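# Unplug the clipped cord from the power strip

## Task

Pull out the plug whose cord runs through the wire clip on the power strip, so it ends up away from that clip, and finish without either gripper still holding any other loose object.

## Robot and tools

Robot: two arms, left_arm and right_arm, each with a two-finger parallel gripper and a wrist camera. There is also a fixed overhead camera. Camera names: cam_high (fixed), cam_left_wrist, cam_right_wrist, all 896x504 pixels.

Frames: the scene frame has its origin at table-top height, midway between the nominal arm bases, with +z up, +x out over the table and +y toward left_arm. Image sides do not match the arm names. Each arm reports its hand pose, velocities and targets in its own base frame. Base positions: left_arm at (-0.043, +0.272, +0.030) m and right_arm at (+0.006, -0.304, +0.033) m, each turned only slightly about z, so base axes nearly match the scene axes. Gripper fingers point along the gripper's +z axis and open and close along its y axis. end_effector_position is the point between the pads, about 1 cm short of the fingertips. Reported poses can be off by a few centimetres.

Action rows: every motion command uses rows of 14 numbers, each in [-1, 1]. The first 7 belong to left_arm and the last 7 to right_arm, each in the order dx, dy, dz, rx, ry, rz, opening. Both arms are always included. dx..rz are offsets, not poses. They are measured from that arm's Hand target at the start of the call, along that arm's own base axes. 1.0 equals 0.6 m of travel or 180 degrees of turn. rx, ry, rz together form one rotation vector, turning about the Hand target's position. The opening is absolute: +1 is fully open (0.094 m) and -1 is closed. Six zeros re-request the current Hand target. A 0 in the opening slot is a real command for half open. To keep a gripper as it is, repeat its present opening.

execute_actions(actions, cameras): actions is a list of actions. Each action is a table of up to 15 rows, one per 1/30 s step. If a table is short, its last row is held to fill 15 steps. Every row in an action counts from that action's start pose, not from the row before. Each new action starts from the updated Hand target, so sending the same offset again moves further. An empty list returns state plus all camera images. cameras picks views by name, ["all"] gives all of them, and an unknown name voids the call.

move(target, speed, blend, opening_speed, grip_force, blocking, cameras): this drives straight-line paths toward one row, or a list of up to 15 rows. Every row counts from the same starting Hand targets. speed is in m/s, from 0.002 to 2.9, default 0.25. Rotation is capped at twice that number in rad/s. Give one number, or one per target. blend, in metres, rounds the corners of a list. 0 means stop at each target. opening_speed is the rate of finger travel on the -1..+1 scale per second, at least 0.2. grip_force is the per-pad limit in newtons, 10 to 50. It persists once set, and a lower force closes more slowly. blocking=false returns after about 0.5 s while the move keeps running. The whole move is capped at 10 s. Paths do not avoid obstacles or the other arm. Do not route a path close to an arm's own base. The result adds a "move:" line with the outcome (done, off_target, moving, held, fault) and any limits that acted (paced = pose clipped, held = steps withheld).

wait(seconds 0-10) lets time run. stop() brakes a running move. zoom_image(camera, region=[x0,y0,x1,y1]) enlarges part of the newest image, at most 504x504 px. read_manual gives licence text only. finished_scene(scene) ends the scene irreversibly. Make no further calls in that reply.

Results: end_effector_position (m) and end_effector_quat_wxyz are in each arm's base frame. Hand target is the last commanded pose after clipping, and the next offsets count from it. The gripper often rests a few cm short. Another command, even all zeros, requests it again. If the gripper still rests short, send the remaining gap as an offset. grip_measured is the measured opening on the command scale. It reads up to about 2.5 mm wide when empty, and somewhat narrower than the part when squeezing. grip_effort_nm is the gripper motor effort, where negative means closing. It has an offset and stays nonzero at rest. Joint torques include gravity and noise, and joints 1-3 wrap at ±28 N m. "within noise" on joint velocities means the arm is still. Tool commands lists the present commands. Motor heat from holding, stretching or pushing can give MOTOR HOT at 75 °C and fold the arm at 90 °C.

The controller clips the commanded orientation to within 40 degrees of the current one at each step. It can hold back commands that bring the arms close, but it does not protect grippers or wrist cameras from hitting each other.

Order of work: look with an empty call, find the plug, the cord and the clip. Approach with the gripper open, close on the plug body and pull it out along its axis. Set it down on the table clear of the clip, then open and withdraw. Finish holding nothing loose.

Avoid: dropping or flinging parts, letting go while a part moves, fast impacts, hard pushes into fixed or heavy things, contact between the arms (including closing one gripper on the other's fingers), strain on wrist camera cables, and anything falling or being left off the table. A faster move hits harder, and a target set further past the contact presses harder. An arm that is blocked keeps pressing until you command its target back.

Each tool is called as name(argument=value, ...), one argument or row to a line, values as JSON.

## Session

execute_actions(
  actions=[],
)

zoom_image(
  camera="cam_high",
  region=[280, 150, 620, 350],
)

Scene clock: 0.00 s.
left_arm: end_effector_position=(+0.2162, -0.1000, +0.4056) grip_measured=+1.000 grip_effort_nm=n/a end_effector_quat_wxyz=(+0.576, -0.198, +0.734, -0.299) | right_arm: end_effector_position=(+0.3463, +0.0855, +0.1614) grip_measured=+1.000 grip_effort_nm=n/a end_effector_quat_wxyz=(+0.605, -0.261, +0.722, -0.209)
Joint positions: left_arm=[-0.986 0.681 1.15 -0.687 -0.758 -0.892 0.094] | right_arm=[0.451 1.184 0.281 0.704 0.429 -0.596 0.094]
Joint velocities: within noise
Joint torques (N m): no reading
Motor temperatures (°C): left_arm=[26 30 35 29 26 27 27] | right_arm=[27 28 33 28 26 27 25]
Heat: left arm: 35 °C; right arm: 33 °C.
Hand target: left_arm +0.2155, -0.0971, +0.4114; +0.581, -0.201, +0.729, -0.302 | right_arm +0.3487, +0.0865, +0.1724; +0.618, -0.252, +0.716, -0.206
Tool commands: left_gripper/opening=+1.0 right_gripper/opening=+1.0
camera_calibration:
cam_left_wrist: T_world_to_cam=[[-0.0887877, -0.772676, 0.628561, -0.315657], [-0.647539, -0.434725, -0.625866, 0.402919], [0.756843, -0.462587, -0.461739, 0.0908979], [0, 0, 0, 1]] pos_world=[0.164084, -0.0266936, 0.492554]
cam_right_wrist: T_world_to_cam=[[0.0722465, -0.797155, 0.599436, -0.0559998], [-0.5726, -0.525245, -0.629481, 0.39302], [0.816645, -0.297759, -0.494398, -0.0693351], [0, 0, 0, 1]] pos_world=[0.285711, 0.141146, 0.246688]

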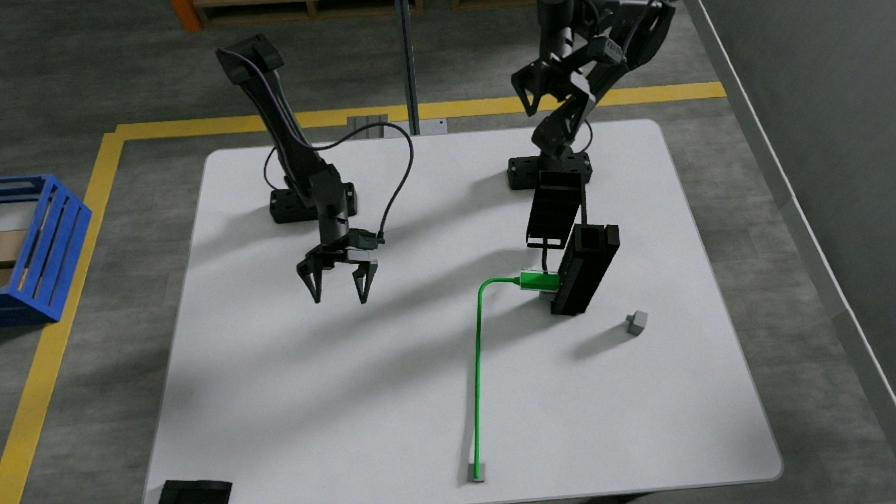

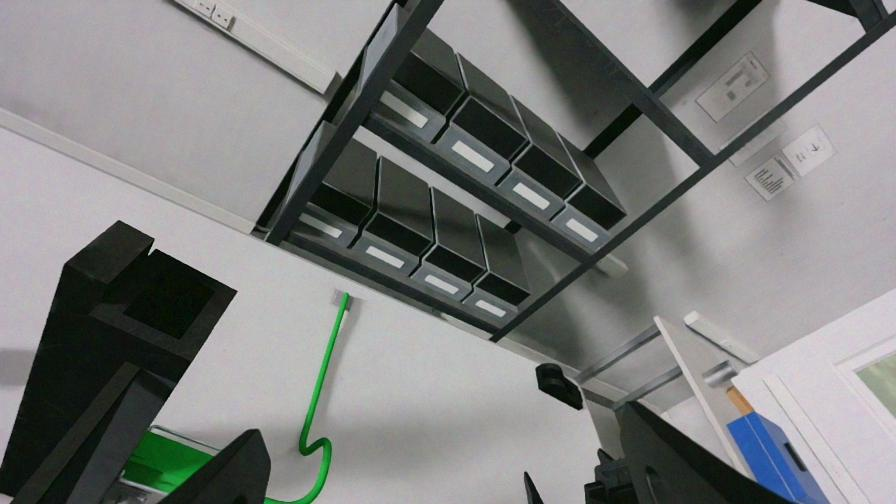

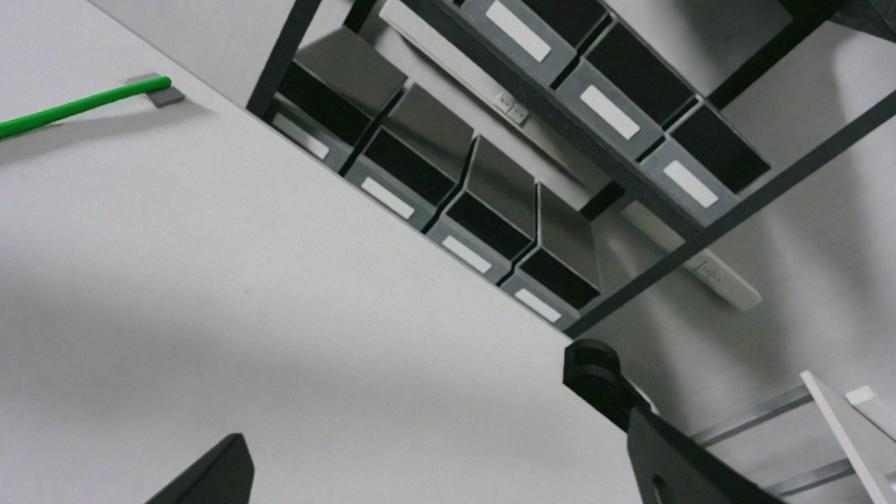

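Scaled by 1.482 from the camera's 896x504 image, which has a finer 1280x720 frame.

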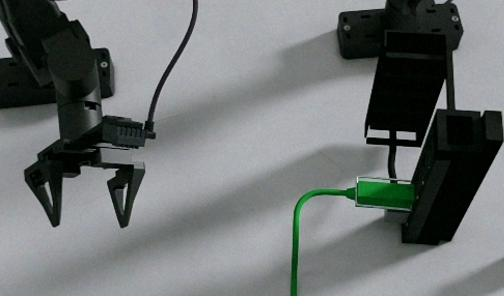

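move(
  target=[0,0.33,0,0,0,0,1,-0.071,0.383,-0.05,0.135,0.181,0.434,-0.277],
  speed=0.35,
  cameras=["cam_right_wrist","cam_high"],
)

Scene clock: 13.10 s.
left_arm: end_effector_position=(+0.2167, +0.1032, +0.4006) grip_measured=+1.000 grip_effort_nm=-0.02 end_effector_quat_wxyz=(+0.570, -0.217, +0.731, -0.306) | right_arm: end_effector_position=(+0.3035, +0.3108, +0.1359) grip_measured=-0.274 grip_effort_nm=-0.16 end_effector_quat_wxyz=(-0.435, +0.553, -0.570, -0.425)
Joint positions: left_arm=[1.268 1.091 1.429 -1.37 1.379 0.243 0.094] | right_arm=[0.426 1.769 0.854 0.363 -1.052 -0.487 0.034]
Joint torques (N m): left_arm=[0.5 -0.91 7.04 0.75 0.77 0.12] | right_arm=[0.18 -6.46 10.22 1.33 -0.43 0.05]
Heat: left arm: 36 °C; right arm: 33 °C.
Hand target: left_arm +0.2155, +0.1009, +0.4113; +0.581, -0.201, +0.729, -0.302 | right_arm +0.3061, +0.3163, +0.1426; -0.436, +0.557, -0.558, -0.435
Off the commanded pose: left_arm 0.011 m, 2 deg | right_arm 0.009 m, 2 deg.
move: off_target (left_arm)
camera_calibration:
cam_right_wrist: T_world_to_cam=[[0.996196, -0.083503, -0.0249153, -0.275533], [-0.0746938, -0.670993, -0.737692, 0.379751], [0.0448814, 0.736746, -0.674678, -0.0426512], [0, 0, 0, 1]] pos_world=[0.304764, 0.263226, 0.244499]
Images, in order (width x height): cam_high 896x504, cam_right_wrist 896x504.

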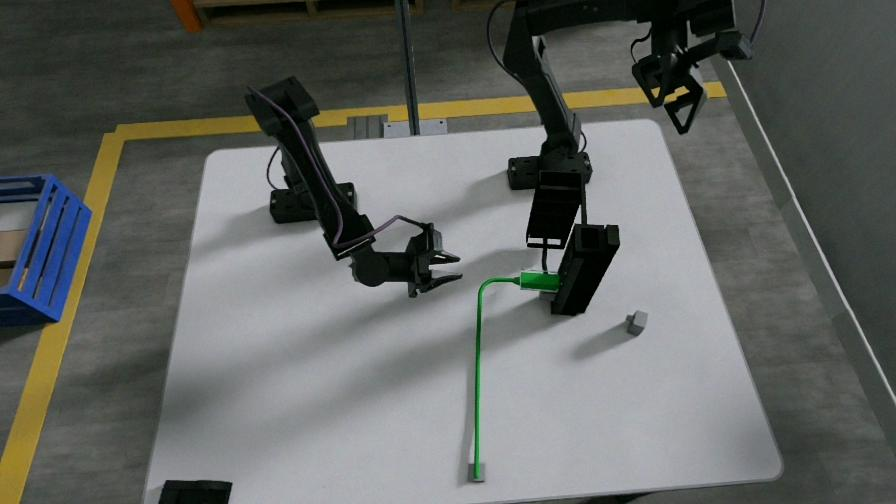

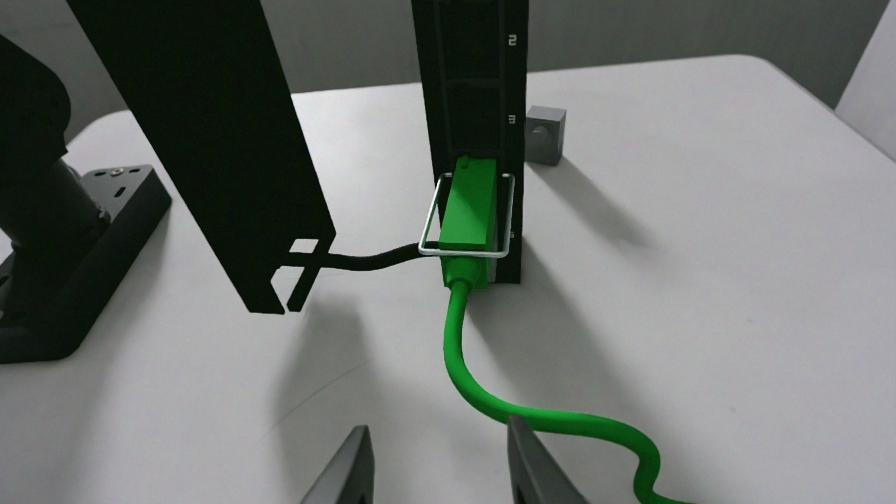

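move(
  target=[
    [0,0,0,0,0,0,1,0.031,0.1,-0.15,0,0,0,-0.36],
    [0,0,0,0,0,0,1,0.031,0.17,-0.15,0,0,0,-0.36],
  ],
  speed=[0.2,0.12],
  blend=[0.01,0],
  cameras=["cam_right_wrist"],
)

Scene clock: 18.40 s.
left_arm: end_effector_position=(+0.2166, +0.1031, +0.4006) grip_measured=+1.000 grip_effort_nm=-0.01 end_effector_quat_wxyz=(+0.570, -0.217, +0.731, -0.306) | right_arm: end_effector_position=(+0.3191, +0.4071, +0.0420) grip_measured=-0.357 grip_effort_nm=-0.15 end_effector_quat_wxyz=(-0.415, +0.552, -0.580, -0.433)
Joint positions: left_arm=[1.268 1.091 1.429 -1.37 1.379 0.243 0.094] | right_arm=[0.631 2.233 1.057 0.719 -0.883 -0.318 0.03]
Joint torques (N m): left_arm=[0.47 -1.14 6.75 0.83 0.76 0.09] | right_arm=[0.66 -9.29 9.35 1.87 -0.19 0.07]
Heat: left arm: 37 °C; right arm: 34 °C.
Hand target: left_arm +0.2157, +0.1008, +0.4111; +0.582, -0.202, +0.728, -0.301 | right_arm +0.3247, +0.4183, +0.0526; -0.436, +0.556, -0.558, -0.435
Off the commanded pose: left_arm 0.011 m, 2 deg | right_arm 0.016 m, 4 deg.
move: off_target (left_arm, right_arm)
camera_calibration:
cam_right_wrist: T_world_to_cam=[[0.995317, -0.0729555, -0.0634182, -0.287623], [-0.0962423, -0.686509, -0.720724, 0.388703], [0.00904366, 0.723452, -0.690315, -0.160092], [0, 0, 0, 1]] pos_world=[0.325133, 0.361684, 0.151393]
Images, in order (width x height): cam_right_wrist 896x504.

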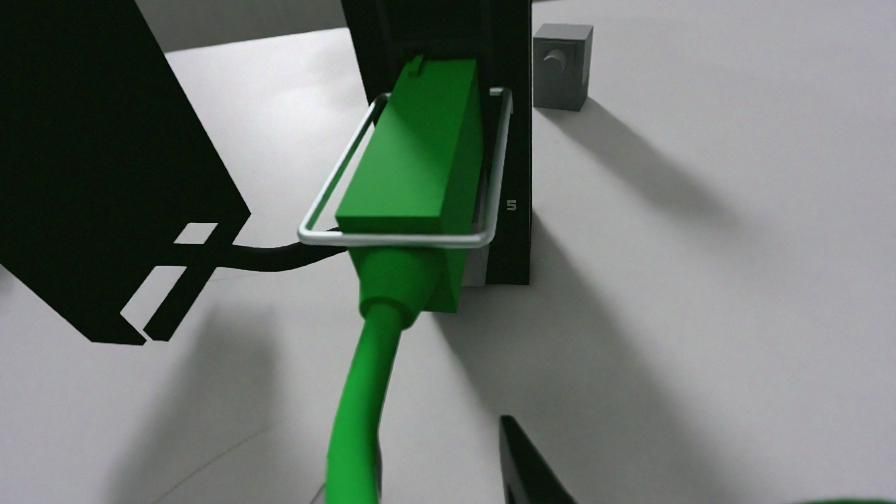

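move(
  target=[
    [0,0,0,0,0,0,1,0,-0.06,0.02,0,0,0,-0.36],
    [0,0,0,0,0,0,1,-0.008,-0.06,0.11,0,0,0,-0.3],
    [0,0,0,0,0,0,1,-0.008,-0.0,0.11,0,0,0,-0.3],
  ],
  speed=0.18,
  blend=[0.015,0.015,0],
  cameras=["cam_right_wrist"],
)

Scene clock: 25.07 s.
left_arm: end_effector_position=(+0.2166, +0.1031, +0.4006) grip_measured=+1.000 grip_effort_nm=-0.02 end_effector_quat_wxyz=(+0.570, -0.217, +0.731, -0.306) | right_arm: end_effector_position=(+0.3176, +0.4008, +0.0874) grip_measured=-0.303 grip_effort_nm=0.13 end_effector_quat_wxyz=(+0.401, -0.542, +0.604, +0.425)
Joint positions: left_arm=[1.268 1.091 1.429 -1.37 1.379 0.243 0.094] | right_arm=[0.63 2.059 1.061 0.497 -0.852 -0.308 0.033]
Joint torques (N m): left_arm=[0.53 -1.14 6.74 0.83 0.76 0.09] | right_arm=[1.31 -10.67 11.45 2 -0.48 0.02]
Motor temperatures (°C): left_arm=[26 29 37 31 27 27 27] | right_arm=[27 29 34 33 26 27 25]
Heat: left arm: 37 °C; right arm: 34 °C.
Hand target: left_arm +0.2157, +0.1008, +0.4111; +0.582, -0.202, +0.728, -0.301 | right_arm +0.3199, +0.4183, +0.1184; +0.436, -0.556, +0.558, +0.435
Off the commanded pose: left_arm 0.011 m, 2 deg | right_arm 0.036 m, 7 deg.
move: off_target (left_arm, right_arm); blend cut to 0 m at target 2; target 2's new opening was sent with right_arm's hand 0.045 m and 8 deg from that target
camera_calibration:
cam_right_wrist: T_world_to_cam=[[0.989544, -0.107529, -0.096125, -0.265275], [-0.144105, -0.709272, -0.690048, 0.438577], [0.00602148, 0.696685, -0.717352, -0.110183], [0, 0, 0, 1]] pos_world=[0.326366, 0.359308, 0.1981]
Images, in order (width x height): cam_right_wrist 896x504.

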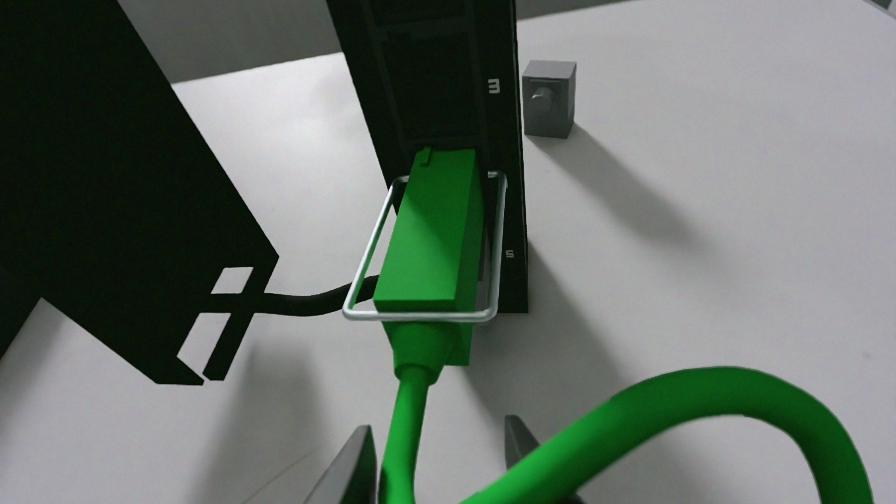

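move(
  target=[
    [0,0,0,0,0,0,1,0,-0.1,-0.05,0,0,0,-0.3],
    [0,0,0,0,0,0,1,0,-0.32,-0.02,0,0,0,-0.3],
    [0,0,0,0,0,0,1,0,-0.32,0.1,0,0,0,-0.3],
  ],
  speed=0.2,
  blend=[0.02,0.02,0],
  cameras=["cam_right_wrist","cam_high"],
)

Scene clock: 30.77 s.
left_arm: end_effector_position=(+0.2166, +0.1031, +0.4006) grip_measured=+1.000 grip_effort_nm=-0.01 end_effector_quat_wxyz=(+0.570, -0.217, +0.731, -0.306) | right_arm: end_effector_position=(+0.3156, +0.2249, +0.1620) grip_measured=-0.303 grip_effort_nm=0.13 end_effector_quat_wxyz=(-0.419, +0.548, -0.580, -0.434)
Joint positions: left_arm=[1.268 1.091 1.429 -1.37 1.379 0.243 0.094] | right_arm=[0.159 1.702 1.015 -0.346 -1.248 -0.964 0.033]
Joint torques (N m): left_arm=[0.47 -1.16 6.75 0.81 0.77 0.09] | right_arm=[-0.32 -7.79 10.58 0.85 -0.7 -0.21]
Heat: left arm: 38 °C; right arm: 34 °C.
Hand target: left_arm +0.2157, +0.1008, +0.4111; +0.582, -0.202, +0.728, -0.301 | right_arm +0.3199, +0.2263, +0.1785; -0.436, +0.557, -0.558, -0.435
Off the commanded pose: left_arm 0.011 m, 2 deg | right_arm 0.017 m, 3 deg.
move: off_target (left_arm, right_arm)
camera_calibration:
cam_right_wrist: T_world_to_cam=[[0.994822, -0.0787659, -0.0642316, -0.288303], [-0.100728, -0.679815, -0.726433, 0.350506], [0.0135526, 0.729141, -0.684229, 0.0508364], [0, 0, 0, 1]] pos_world=[0.321426, 0.178504, 0.270885]
Images, in order (width x height): cam_high 896x504, cam_right_wrist 896x504.

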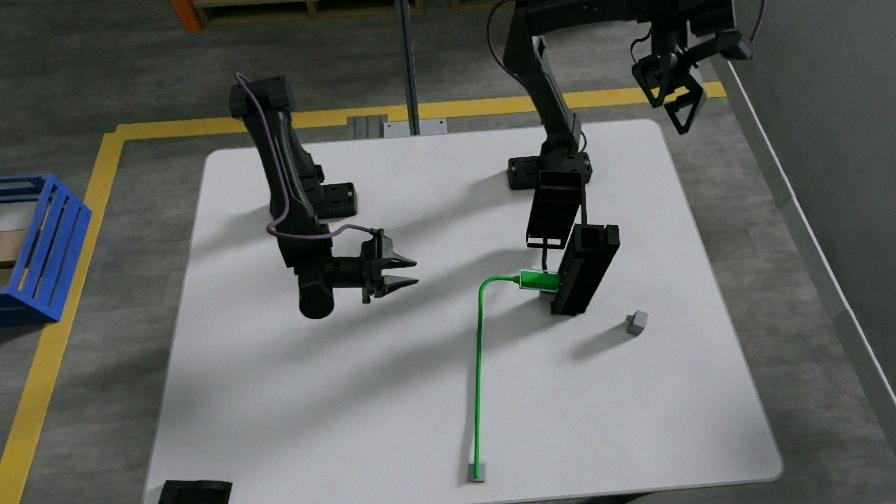

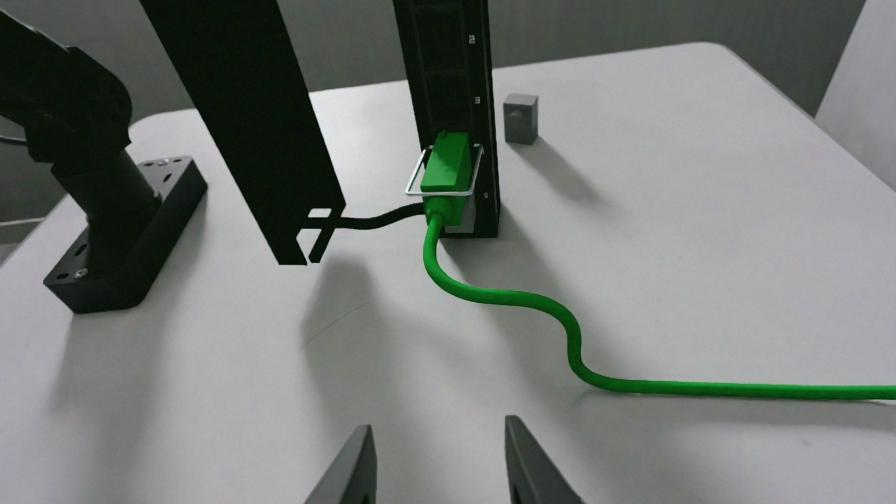

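move(
  target=[
    [0,0,0,0,0,0,1,0.002,0.2,-0.0,0,0,0,-0.3],
    [0,0,0,0,0,0,1,0.002,0.317,-0.067,0,0,0,-0.33],
  ],
  speed=0.25,
  blend=[0.03,0],
  cameras=["cam_right_wrist"],
)

Scene clock: 35.17 s.
left_arm: end_effector_position=(+0.2166, +0.1031, +0.4006) grip_measured=+1.000 grip_effort_nm=-0.02 end_effector_quat_wxyz=(+0.570, -0.217, +0.731, -0.306) | right_arm: end_effector_position=(+0.3127, +0.4105, +0.1323) grip_measured=-0.327 grip_effort_nm=-0.15 end_effector_quat_wxyz=(-0.423, +0.556, -0.568, -0.435)
Joint positions: left_arm=[1.268 1.091 1.429 -1.37 1.379 0.243 0.094] | right_arm=[0.644 1.987 1.105 0.451 -0.885 -0.317 0.032]
Joint torques (N m): left_arm=[0.44 -1.09 6.78 0.81 0.77 0.08] | right_arm=[-0.24 -8.12 10.44 1.71 -0.1 0.07]
Heat: left arm: 38 °C; right arm: 34 °C.
Hand target: left_arm +0.2157, +0.1008, +0.4111; +0.582, -0.202, +0.728, -0.301 | right_arm +0.3210, +0.4165, +0.1383; -0.436, +0.557, -0.558, -0.435
Off the commanded pose: left_arm 0.011 m, 2 deg | right_arm 0.012 m, 2 deg.
move: off_target (left_arm, right_arm); target 2's new opening was sent with right_arm's hand 0.012 m and 2 deg from that target
camera_calibration:
cam_right_wrist: T_world_to_cam=[[0.997335, -0.0577611, -0.0445707, -0.284701], [-0.071916, -0.675424, -0.733914, 0.445009], [0.0122876, 0.735164, -0.677778, -0.107662], [0, 0, 0, 1]] pos_world=[0.317268, 0.363275, 0.240939]
Images, in order (width x height): cam_right_wrist 896x504.

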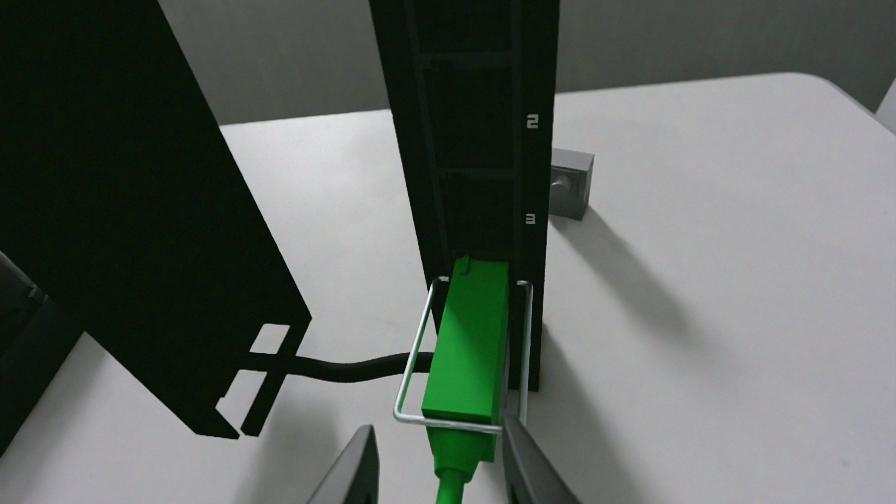

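move(
  target=[
    [0,0,0,0,0,0,1,0.01,0,-0.144,0,0,0,-0.34],
    [0,0,0,0,0,0,1,0.01,0.04,-0.144,0,0,0,-0.34],
  ],
  speed=0.15,
  cameras=["cam_right_wrist"],
)

Scene clock: 39.30 s.
left_arm: end_effector_position=(+0.2166, +0.1031, +0.4006) grip_measured=+1.000 grip_effort_nm=-0.01 end_effector_quat_wxyz=(+0.570, -0.217, +0.731, -0.306) | right_arm: end_effector_position=(+0.3234, +0.4348, +0.0805) grip_measured=-0.337 grip_effort_nm=-0.14 end_effector_quat_wxyz=(-0.460, +0.564, -0.524, -0.442)
Joint positions: left_arm=[1.268 1.091 1.429 -1.37 1.379 0.243 0.094] | right_arm=[0.666 2.238 1.141 0.793 -0.898 -0.298 0.031]
Joint torques (N m): left_arm=[0.49 -1.16 6.74 0.81 0.76 0.09] | right_arm=[1.13 -7.16 8.34 1.13 0.3 0.07]
Heat: left arm: 38 °C; right arm: 34 °C.
Hand target: left_arm +0.2157, +0.1008, +0.4111; +0.582, -0.202, +0.728, -0.301 | right_arm +0.3271, +0.4405, +0.0519; -0.436, +0.557, -0.558, -0.435
Off the commanded pose: left_arm 0.011 m, 2 deg | right_arm 0.029 m, 5 deg.
move: off_target (left_arm, right_arm)
camera_calibration:
cam_right_wrist: T_world_to_cam=[[0.999155, -0.0272404, 0.0307892, -0.316192], [0.00751588, -0.615286, -0.788268, 0.376774], [0.0404169, 0.787833, -0.614561, -0.197891], [0, 0, 0, 1]] pos_world=[0.321091, 0.379116, 0.185118]
Images, in order (width x height): cam_right_wrist 896x504.

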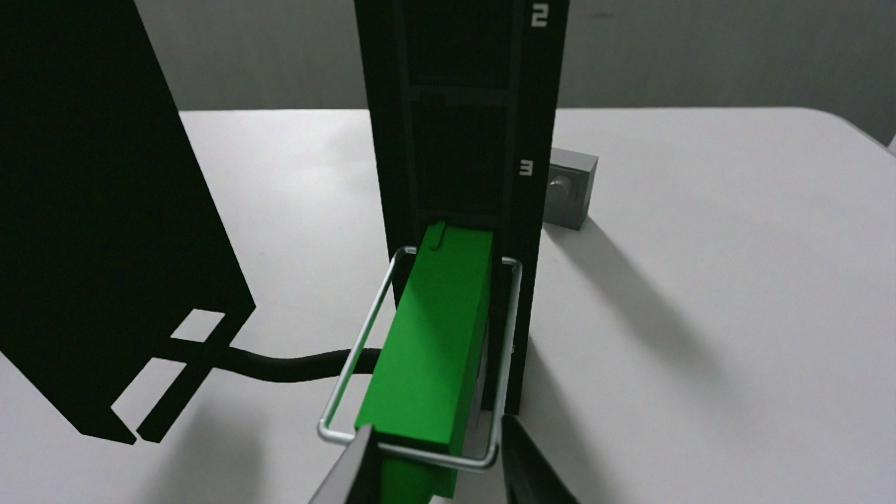

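move(
  target=[
    [0,0,0,0,0,0,1,0,-0.05,0.06,0,0,0,-0.34],
    [0,0,0,0,0,0,1,-0.016,-0.062,0.06,0,0,0,-0.34],
    [0,0,0,0,0,0,1,-0.016,-0.062,-0.005,0,0,0,-0.34],
  ],
  speed=0.15,
  blend=[0.01,0.01,0],
  cameras=["cam_right_wrist"],
)

Scene clock: 42.50 s.
left_arm: end_effector_position=(+0.2166, +0.1031, +0.4006) grip_measured=+1.000 grip_effort_nm=-0.02 end_effector_quat_wxyz=(+0.570, -0.217, +0.731, -0.306) | right_arm: end_effector_position=(+0.3199, +0.4101, +0.0804) grip_measured=-0.337 grip_effort_nm=-0.14 end_effector_quat_wxyz=(-0.468, +0.564, -0.525, -0.433)
Joint positions: left_arm=[1.268 1.091 1.429 -1.37 1.379 0.243 0.094] | right_arm=[0.628 2.186 1.042 0.83 -0.916 -0.326 0.031]
Joint torques (N m): left_arm=[0.47 -1.14 6.75 0.8 0.76 0.08] | right_arm=[-0.5 -7.38 4.41 1.18 -0.03 0.04]
Heat: left arm: 38 °C; right arm: 34 °C.
Hand target: left_arm +0.2157, +0.1008, +0.4111; +0.582, -0.202, +0.728, -0.301 | right_arm +0.3175, +0.4034, +0.0490; -0.436, +0.557, -0.558, -0.435
Off the commanded pose: left_arm 0.011 m, 2 deg | right_arm 0.032 m, 5 deg.
move: off_target (left_arm, right_arm); blend cut to 0.006 m at target 1, 0.006 m at target 2
camera_calibration:
cam_right_wrist: T_world_to_cam=[[0.997922, -0.0432094, 0.0477965, -0.307766], [0.0110031, -0.616627, -0.787178, 0.360916], [0.0634861, 0.786069, -0.61487, -0.184957], [0, 0, 0, 1]] pos_world=[0.314897, 0.354641, 0.185091]
Images, in order (width x height): cam_right_wrist 896x504.

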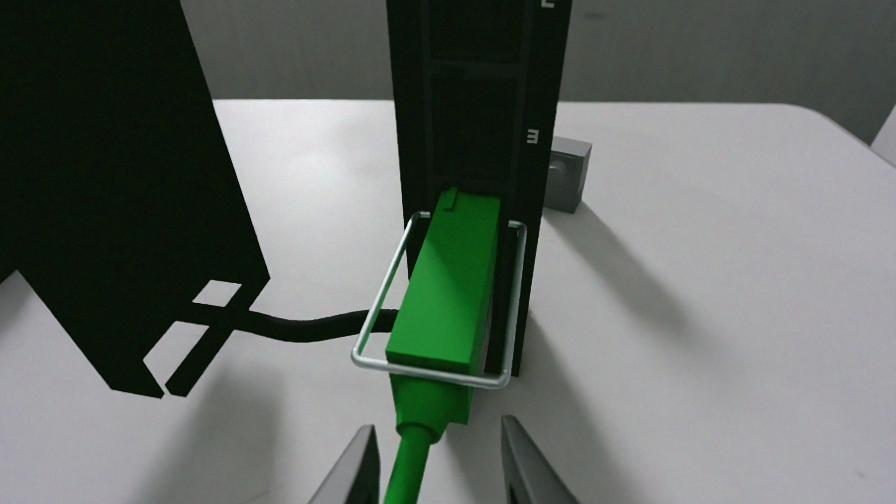

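move(
  target=[0,0,0,0,0,0,1,-0.002,-0.004,-0.07,0,0,0,-0.34],
  speed=0.12,
  cameras=["cam_right_wrist","cam_high"],
)

zoom_image(
  camera="cam_high",
  region=[420, 220, 620, 340],
)

Scene clock: 46.33 s.
left_arm: end_effector_position=(+0.2166, +0.1031, +0.4006) grip_measured=+1.000 grip_effort_nm=-0.01 end_effector_quat_wxyz=(+0.570, -0.217, +0.731, -0.306) | right_arm: end_effector_position=(+0.3143, +0.4102, +0.0489) grip_measured=-0.338 grip_effort_nm=-0.13 end_effector_quat_wxyz=(-0.477, +0.573, -0.503, -0.438)
Joint positions: left_arm=[1.268 1.091 1.429 -1.37 1.379 0.243 0.094] | right_arm=[0.628 2.306 1.034 0.99 -0.947 -0.339 0.031]
Joint velocities: left_arm=[within noise] | right_arm=[0.012 0.046 -0.012 0.081 -0.037 -0.051 0]
Joint torques (N m): left_arm=[0.46 -1.11 6.78 0.81 0.77 0.08] | right_arm=[-1.14 -6.68 3.62 1 0.29 0.13]
Heat: left arm: 38 °C; right arm: 34 °C.
Hand target: left_arm +0.2157, +0.1008, +0.4111; +0.582, -0.202, +0.728, -0.301 | right_arm +0.3163, +0.4010, +0.0070; -0.436, +0.557, -0.558, -0.435
Off the commanded pose: left_arm 0.011 m, 2 deg | right_arm 0.043 m, 8 deg.
move: off_target (left_arm, right_arm)
camera_calibration:
cam_right_wrist: T_world_to_cam=[[0.996736, -0.0132518, 0.0796353, -0.314203], [0.0561693, -0.594692, -0.801989, 0.31377], [0.0579863, 0.803844, -0.592007, -0.210726], [0, 0, 0, 1]] pos_world=[0.307772, 0.351824, 0.151911]
Images, in order (width x height): cam_high 896x504, cam_right_wrist 896x504.

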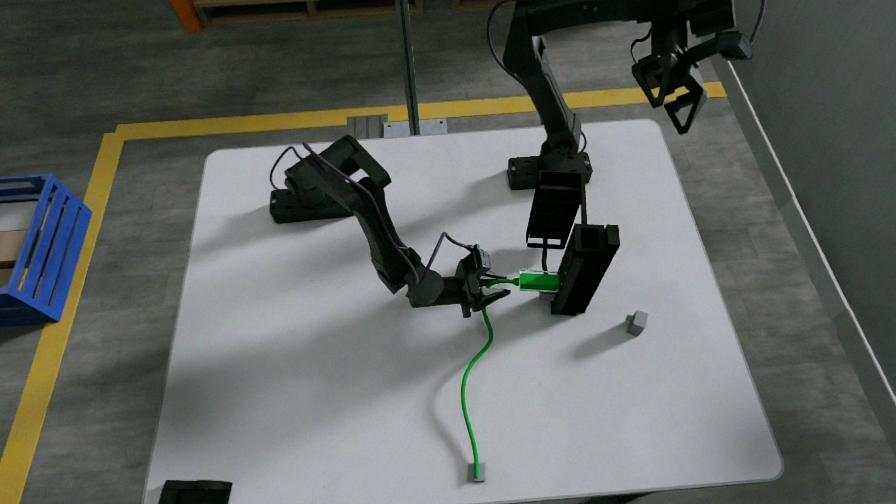

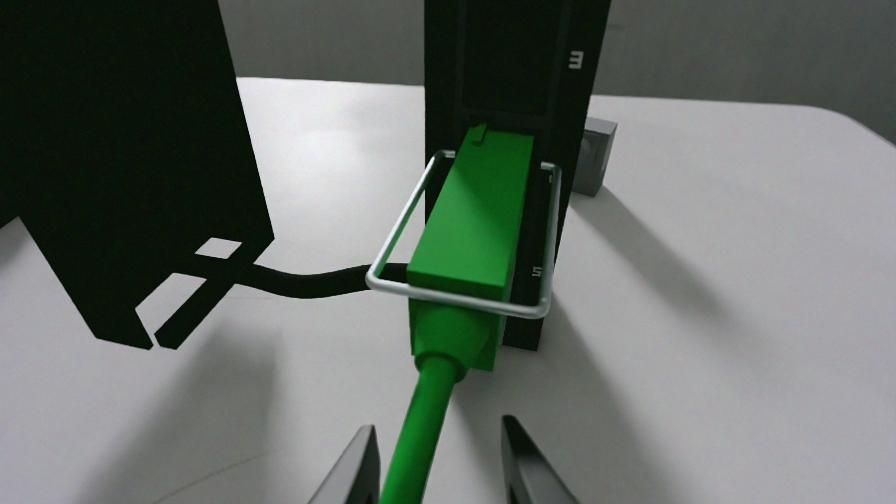

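Scaled by 2.520 from the camera's 896x504 image, which has a finer 1280x720 frame.

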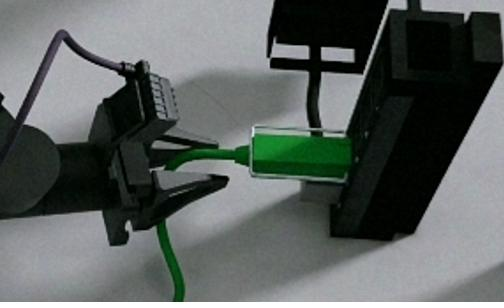

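move(
  target=[
    [0,0,0,0,0,0,1,0.009,0.03,0.0,0,0,0,-0.34],
    [0,0,0,0,0,0,1,0.009,0.115,0.01,0,0,0,-0.34],
  ],
  speed=0.1,
  blend=[0.01,0],
  cameras=["cam_right_wrist"],
)

Scene clock: 49.77 s.
left_arm: end_effector_position=(+0.2166, +0.1031, +0.4006) grip_measured=+1.000 grip_effort_nm=-0.01 end_effector_quat_wxyz=(+0.570, -0.217, +0.731, -0.306) | right_arm: end_effector_position=(+0.3148, +0.4532, +0.0136) grip_measured=-0.338 grip_effort_nm=-0.13 end_effector_quat_wxyz=(-0.428, +0.564, -0.552, -0.440)
Joint positions: left_arm=[1.268 1.091 1.429 -1.37 1.379 0.243 0.094] | right_arm=[0.715 2.418 1.198 0.841 -0.845 -0.286 0.031]
Joint torques (N m): left_arm=[0.5 -1.13 6.79 0.82 0.76 0.09] | right_arm=[2.04 -9.42 10.95 1.52 0.32 0.37]
Heat: left arm: 38 °C; right arm: 34 °C.
Hand target: left_arm +0.2157, +0.1008, +0.4111; +0.582, -0.202, +0.728, -0.301 | right_arm +0.3217, +0.4699, +0.0129; -0.436, +0.557, -0.558, -0.435
Off the commanded pose: left_arm 0.011 m, 2 deg | right_arm 0.018 m, 2 deg.
move: off_target (left_arm, right_arm)
camera_calibration:
cam_right_wrist: T_world_to_cam=[[0.999217, -0.0307364, -0.0249048, -0.302827], [-0.0390232, -0.662488, -0.748055, 0.370907], [0.00649339, 0.748442, -0.663169, -0.223978], [0, 0, 0, 1]] pos_world=[0.318518, 0.404048, 0.121381]
Images, in order (width x height): cam_right_wrist 896x504.

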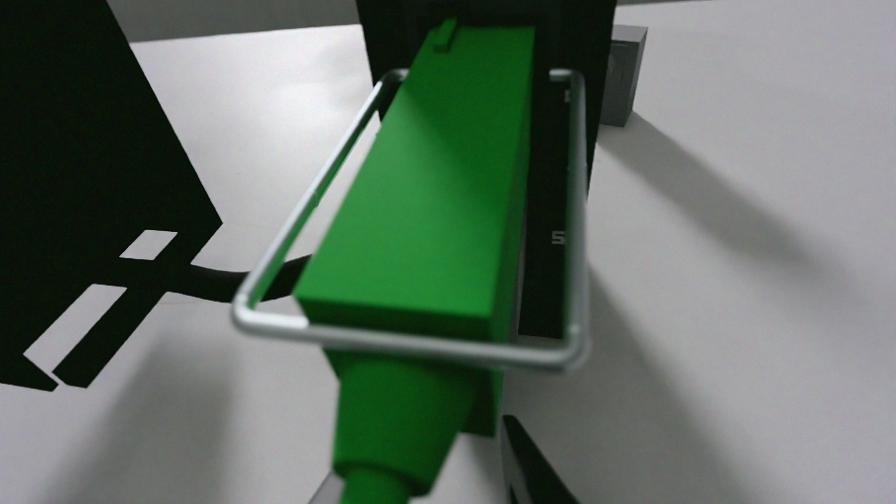

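move(
  target=[
    [0,0,0,0,0,0,1,-0.006,0.0,0.0,0,0,0,-0.34],
    [0,0,0,0,0,0,1,-0.006,0.0,0.045,0,0,0,-0.34],
  ],
  speed=0.08,
  cameras=["cam_right_wrist"],
)

Scene clock: 54.87 s.
left_arm: end_effector_position=(+0.2166, +0.1031, +0.4006) grip_measured=+1.000 grip_effort_nm=-0.01 end_effector_quat_wxyz=(+0.570, -0.217, +0.731, -0.306) | right_arm: end_effector_position=(+0.3137, +0.4521, +0.0108) grip_measured=-0.338 grip_effort_nm=-0.13 end_effector_quat_wxyz=(-0.414, +0.561, -0.566, -0.440)
Joint positions: left_arm=[1.268 1.091 1.429 -1.37 1.379 0.243 0.094] | right_arm=[0.716 2.406 1.198 0.793 -0.838 -0.28 0.031]
Joint torques (N m): left_arm=[0.53 -1.11 6.79 0.81 0.77 0.09] | right_arm=[2.15 -15.64 8.57 1.43 0.25 0.35]
Heat: left arm: 38 °C; right arm: 35 °C.
Hand target: left_arm +0.2157, +0.1008, +0.4111; +0.582, -0.202, +0.728, -0.301 | right_arm +0.3181, +0.4699, +0.0399; -0.436, +0.557, -0.558, -0.435
Off the commanded pose: left_arm 0.011 m, 2 deg | right_arm 0.034 m, 3 deg.
move: off_target (left_arm, right_arm)
camera_calibration:
cam_right_wrist: T_world_to_cam=[[0.997716, -0.0388587, -0.0552473, -0.297268], [-0.0668973, -0.681449, -0.728802, 0.385131], [-0.00932788, 0.730834, -0.682492, -0.211864], [0, 0, 0, 1]] pos_world=[0.320377, 0.405733, 0.119665]
Images, in order (width x height): cam_right_wrist 896x504.

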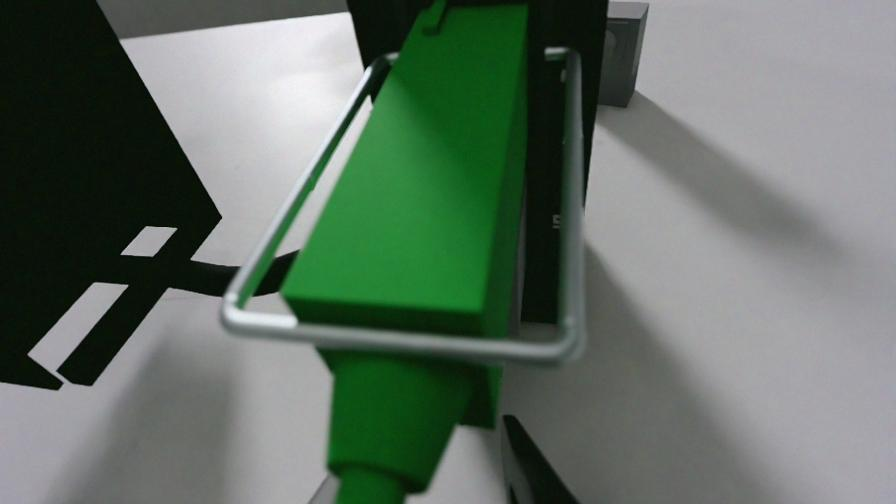

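move(
  target=[
    [0,0,0,0,0,0,1,0,0.0,-0.04,0,0,0,-0.34],
    [0,0,0,0,0,0,1,0,-0.08,-0.04,0,0,0,-0.34],
    [0,0,0,0,0,0,1,0,-0.08,0.02,0,0,0,-0.34],
  ],
  speed=0.12,
  blend=[0.006,0.01,0],
  cameras=["cam_right_wrist"],
)

Scene clock: 57.57 s.
left_arm: end_effector_position=(+0.2166, +0.1031, +0.4006) grip_measured=+1.000 grip_effort_nm=-0.01 end_effector_quat_wxyz=(+0.570, -0.217, +0.731, -0.306) | right_arm: end_effector_position=(+0.3173, +0.4242, +0.0358) grip_measured=-0.338 grip_effort_nm=-0.13 end_effector_quat_wxyz=(-0.432, +0.557, -0.561, -0.434)
Joint positions: left_arm=[1.268 1.091 1.429 -1.37 1.379 0.243 0.094] | right_arm=[0.664 2.298 1.091 0.81 -0.865 -0.304 0.031]
Joint torques (N m): left_arm=[0.49 -1.13 6.74 0.82 0.76 0.09] | right_arm=[-0.46 -14.78 5.18 1.31 -0.26 0.02]
Heat: left arm: 38 °C; right arm: 35 °C.
Hand target: left_arm +0.2157, +0.1008, +0.4111; +0.582, -0.202, +0.728, -0.301 | right_arm +0.3182, +0.4219, +0.0519; -0.436, +0.556, -0.558, -0.435
Off the commanded pose: left_arm 0.011 m, 2 deg | right_arm 0.016 m, 1 deg.
move: off_target (left_arm, right_arm)
camera_calibration:
cam_right_wrist: T_world_to_cam=[[0.997939, -0.0582121, -0.02702, -0.293479], [-0.0589583, -0.665263, -0.744277, 0.375748], [0.0253505, 0.744336, -0.667324, -0.19172], [0, 0, 0, 1]] pos_world=[0.319887, 0.375591, 0.143791]
Images, in order (width x height): cam_right_wrist 896x504.

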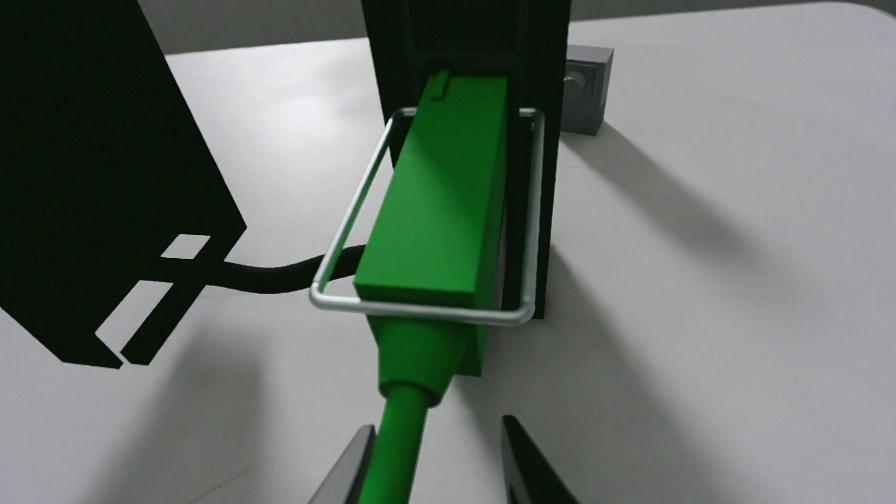

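move(
  target=[0,0,0,0,0,0,1,-0.002,0.045,0.0,0,0,0,-0.34],
  speed=0.08,
  cameras=["cam_right_wrist"],
)

Scene clock: 60.03 s.
left_arm: end_effector_position=(+0.2166, +0.1031, +0.4006) grip_measured=+1.000 grip_effort_nm=-0.01 end_effector_quat_wxyz=(+0.570, -0.217, +0.731, -0.306) | right_arm: end_effector_position=(+0.3153, +0.4377, +0.0379) grip_measured=-0.338 grip_effort_nm=-0.13 end_effector_quat_wxyz=(-0.426, +0.555, -0.569, -0.432)
Joint positions: left_arm=[1.268 1.091 1.429 -1.37 1.379 0.243 0.094] | right_arm=[0.696 2.298 1.124 0.772 -0.828 -0.284 0.031]
Joint torques (N m): left_arm=[0.49 -1.11 6.75 0.82 0.77 0.09] | right_arm=[1.33 -11.71 9.14 1.51 -0.11 0.11]
Heat: left arm: 38 °C; right arm: 34 °C.
Hand target: left_arm +0.2157, +0.1008, +0.4111; +0.582, -0.202, +0.728, -0.301 | right_arm +0.3168, +0.4490, +0.0518; -0.436, +0.557, -0.558, -0.435
Off the commanded pose: left_arm 0.011 m, 2 deg | right_arm 0.018 m, 2 deg.
move: off_target (left_arm, right_arm)
camera_calibration:
cam_right_wrist: T_world_to_cam=[[0.997013, -0.0664439, -0.03937, -0.286194], [-0.0739753, -0.675104, -0.734004, 0.394836], [0.0221912, 0.734724, -0.678003, -0.194563], [0, 0, 0, 1]] pos_world=[0.318865, 0.39049, 0.14663]
Images, in order (width x height): cam_right_wrist 896x504.

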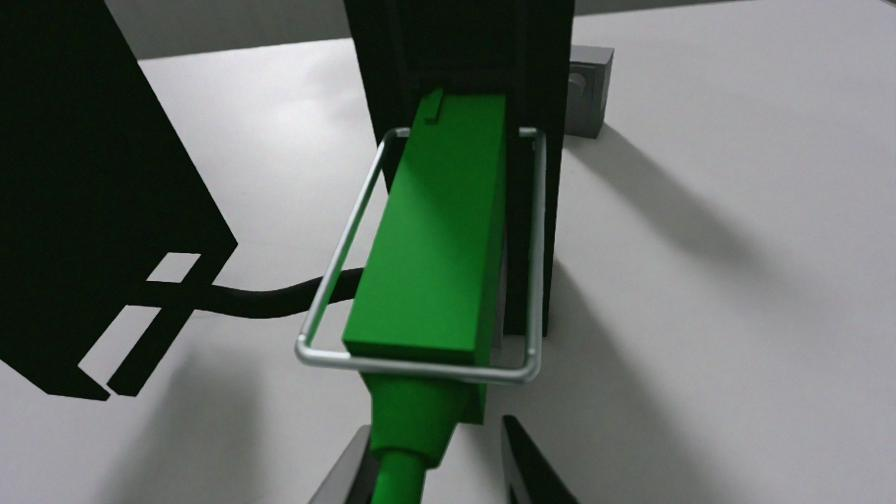

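move(
  target=[
    [0,0,0,0,0,0,1,-0.003,-0.035,0.0,0,0,0,-0.3],
    [0,0,0,0,0,0,1,-0.011,-0.03,0.0,0,0,0,-0.3],
    [0,0,0,0,0,0,1,-0.011,0.005,0.0,0,0,0,-0.3],
  ],
  speed=0.1,
  cameras=["cam_right_wrist"],
)

Scene clock: 63.57 s.
left_arm: end_effector_position=(+0.2166, +0.1031, +0.4006) grip_measured=+1.000 grip_effort_nm=-0.01 end_effector_quat_wxyz=(+0.570, -0.217, +0.731, -0.306) | right_arm: end_effector_position=(+0.3128, +0.4409, +0.0389) grip_measured=-0.303 grip_effort_nm=0.14 end_effector_quat_wxyz=(-0.432, +0.553, -0.570, -0.427)
Joint positions: left_arm=[1.268 1.091 1.429 -1.37 1.379 0.243 0.094] | right_arm=[0.71 2.293 1.113 0.792 -0.802 -0.277 0.033]
Joint torques (N m): left_arm=[0.47 -1.13 6.75 0.83 0.77 0.08] | right_arm=[1.29 -11.85 8.81 1.49 -0.21 0.15]
Heat: left arm: 38 °C; right arm: 35 °C.
Hand target: left_arm +0.2157, +0.1008, +0.4111; +0.582, -0.202, +0.728, -0.301 | right_arm +0.3104, +0.4519, +0.0519; -0.436, +0.556, -0.558, -0.435
Off the commanded pose: left_arm 0.011 m, 2 deg | right_arm 0.017 m, 2 deg.
move: off_target (left_arm, right_arm)
camera_calibration:
cam_right_wrist: T_world_to_cam=[[0.996436, -0.0789219, -0.0297835, -0.278183], [-0.0753167, -0.67337, -0.735459, 0.397243], [0.0379885, 0.735081, -0.676915, -0.201443], [0, 0, 0, 1]] pos_world=[0.314763, 0.393614, 0.147511]
Images, in order (width x height): cam_right_wrist 896x504.

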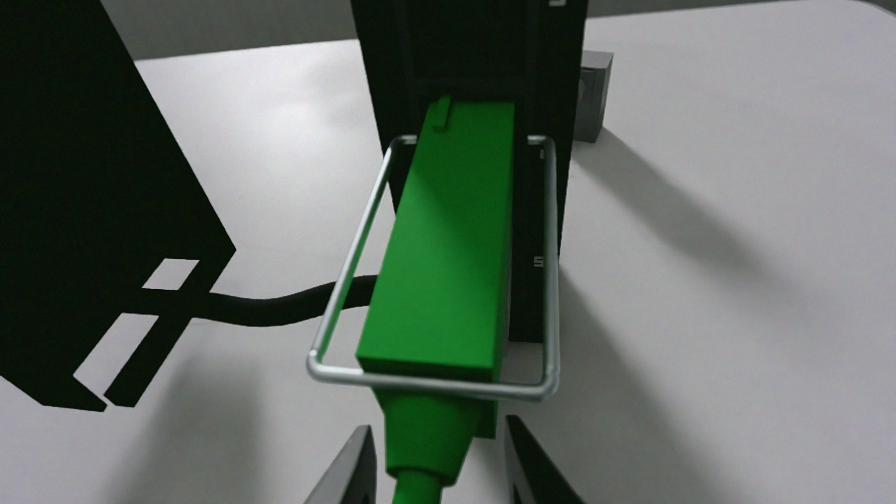

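move(
  target=[0,0,0,0,0,0,1,-0.004,0.05,-0.005,0,0,0,-0.3],
  speed=0.08,
  cameras=["cam_right_wrist"],
)

Scene clock: 65.77 s.
left_arm: end_effector_position=(+0.2166, +0.1031, +0.4006) grip_measured=+1.000 grip_effort_nm=-0.01 end_effector_quat_wxyz=(+0.570, -0.217, +0.731, -0.306) | right_arm: end_effector_position=(+0.3139, +0.4592, +0.0377) grip_measured=-0.303 grip_effort_nm=0.14 end_effector_quat_wxyz=(-0.421, +0.548, -0.586, -0.423)
Joint positions: left_arm=[1.268 1.091 1.429 -1.37 1.379 0.243 0.094] | right_arm=[0.746 2.312 1.179 0.73 -0.752 -0.248 0.033]
Joint torques (N m): left_arm=[0.46 -1.14 6.79 0.82 0.75 0.09] | right_arm=[2.67 -9.51 10.99 1.87 -0.19 0.13]
Heat: left arm: 38 °C; right arm: 35 °C.
Hand target: left_arm +0.2157, +0.1008, +0.4111; +0.582, -0.202, +0.728, -0.301 | right_arm +0.3079, +0.4819, +0.0489; -0.436, +0.557, -0.558, -0.435
Off the commanded pose: left_arm 0.011 m, 2 deg | right_arm 0.026 m, 4 deg.
move: off_target (left_arm, right_arm)
camera_calibration:
cam_right_wrist: T_world_to_cam=[[0.993802, -0.0972571, -0.0538439, -0.267707], [-0.106261, -0.688789, -0.717132, 0.424925], [0.0326591, 0.718408, -0.694855, -0.205698], [0, 0, 0, 1]] pos_world=[0.317918, 0.414422, 0.147382]
Images, in order (width x height): cam_right_wrist 896x504.

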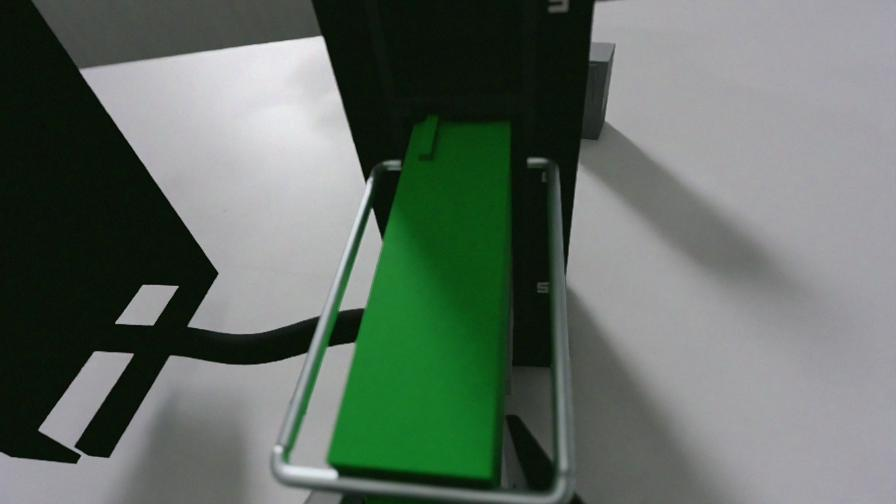

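move(
  target=[0,0,0,0,0,0,1,0.0,0.0,0.14,0,0,0,-0.3],
  speed=0.06,
  cameras=["cam_right_wrist"],
)

Scene clock: 69.37 s.
left_arm: end_effector_position=(+0.2166, +0.1031, +0.4006) grip_measured=+1.000 grip_effort_nm=-0.02 end_effector_quat_wxyz=(+0.570, -0.217, +0.731, -0.306) | right_arm: end_effector_position=(+0.3115, +0.4522, +0.0524) grip_measured=-0.302 grip_effort_nm=0.11 end_effector_quat_wxyz=(+0.370, -0.541, +0.638, +0.404)
Joint positions: left_arm=[1.268 1.091 1.429 -1.37 1.379 0.243 0.094] | right_arm=[0.752 2.195 1.206 0.44 -0.701 -0.249 0.033]
Joint torques (N m): left_arm=[0.49 -1.09 6.8 0.81 0.76 0.1] | right_arm=[2.22 -18.07 12.05 2.13 -0.7 0.12]
Heat: left arm: 38 °C; right arm: 35 °C.
Hand target: left_arm +0.2157, +0.1008, +0.4111; +0.582, -0.202, +0.728, -0.301 | right_arm +0.3079, +0.4819, +0.1328; +0.436, -0.556, +0.558, +0.435
Off the commanded pose: left_arm 0.011 m, 2 deg | right_arm 0.086 m, 13 deg.
move: off_target (left_arm, right_arm)
camera_calibration:
cam_right_wrist: T_world_to_cam=[[0.980992, -0.145844, -0.128, -0.235442], [-0.193916, -0.761094, -0.618977, 0.485251], [-0.00714624, 0.632032, -0.774909, -0.134662], [0, 0, 0, 1]] pos_world=[0.324102, 0.420095, 0.165872]
Images, in order (width x height): cam_right_wrist 896x504.

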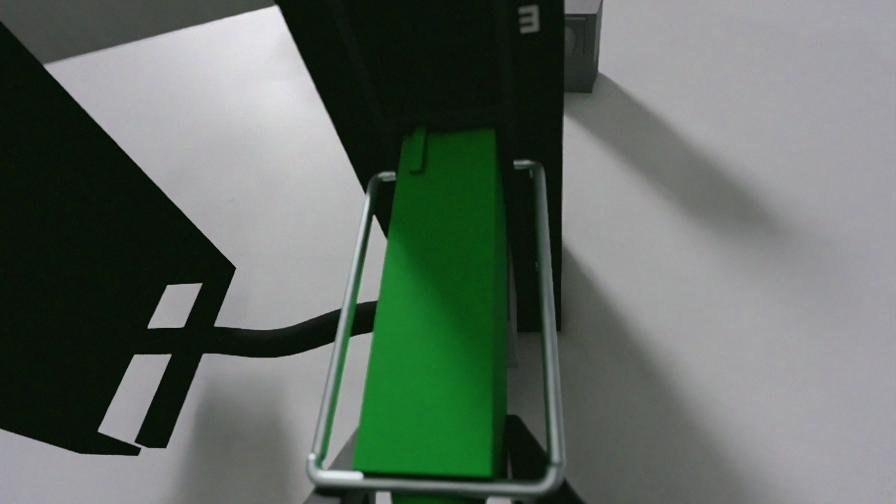

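move(
  target=[0,0,0,0,0,0,1,0.0,0.035,0.04,0.07,0,0,-0.3],
  speed=0.06,
  cameras=["cam_right_wrist"],
)

Scene clock: 72.97 s.
left_arm: end_effector_position=(+0.2166, +0.1031, +0.4006) grip_measured=+1.000 grip_effort_nm=-0.01 end_effector_quat_wxyz=(+0.570, -0.217, +0.731, -0.306) | right_arm: end_effector_position=(+0.3113, +0.4546, +0.0633) grip_measured=-0.301 grip_effort_nm=0.07 end_effector_quat_wxyz=(+0.372, -0.496, +0.650, +0.440)
Joint positions: left_arm=[1.268 1.091 1.429 -1.37 1.379 0.243 0.094] | right_arm=[0.753 2.193 1.17 0.563 -0.712 -0.097 0.033]
Joint torques (N m): left_arm=[0.49 -1.14 6.74 0.81 0.77 0.1] | right_arm=[3.62 -14.08 11.26 4.09 -0.81 0.31]
Motor temperatures (°C): left_arm=[26 29 38 30 27 27 27] | right_arm=[27 34 35 38 27 27 25]
Heat: left arm: 38 °C; right arm: 38 °C.
Hand target: left_arm +0.2157, +0.1008, +0.4111; +0.582, -0.202, +0.728, -0.301 | right_arm +0.3078, +0.5029, +0.1569; +0.494, -0.505, +0.507, +0.493
Off the commanded pose: left_arm 0.011 m, 2 deg | right_arm 0.105 m, 22 deg.
move: off_target (left_arm, right_arm)
camera_calibration:
cam_right_wrist: T_world_to_cam=[[0.9596, -0.17831, -0.217654, -0.206311], [-0.278895, -0.70511, -0.651949, 0.496847], [-0.0372207, 0.686313, -0.726353, -0.146133], [0, 0, 0, 1]] pos_world=[0.331104, 0.413837, 0.172871]
Images, in order (width x height): cam_right_wrist 896x504.

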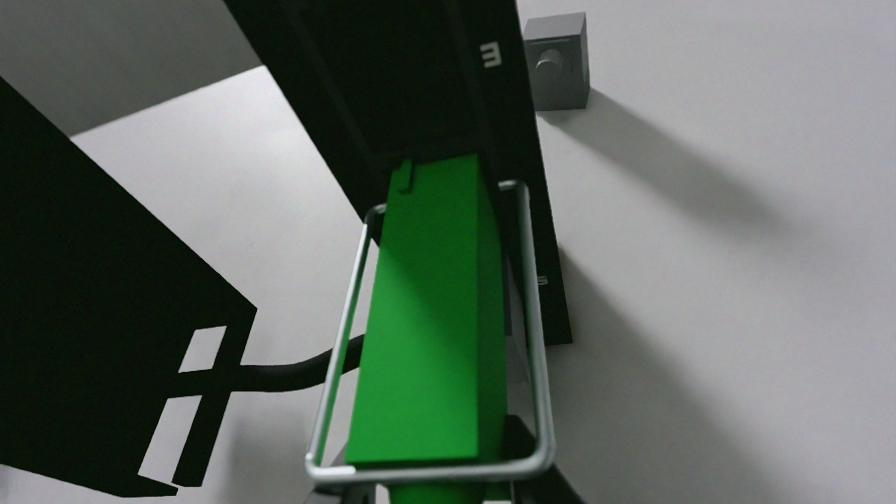

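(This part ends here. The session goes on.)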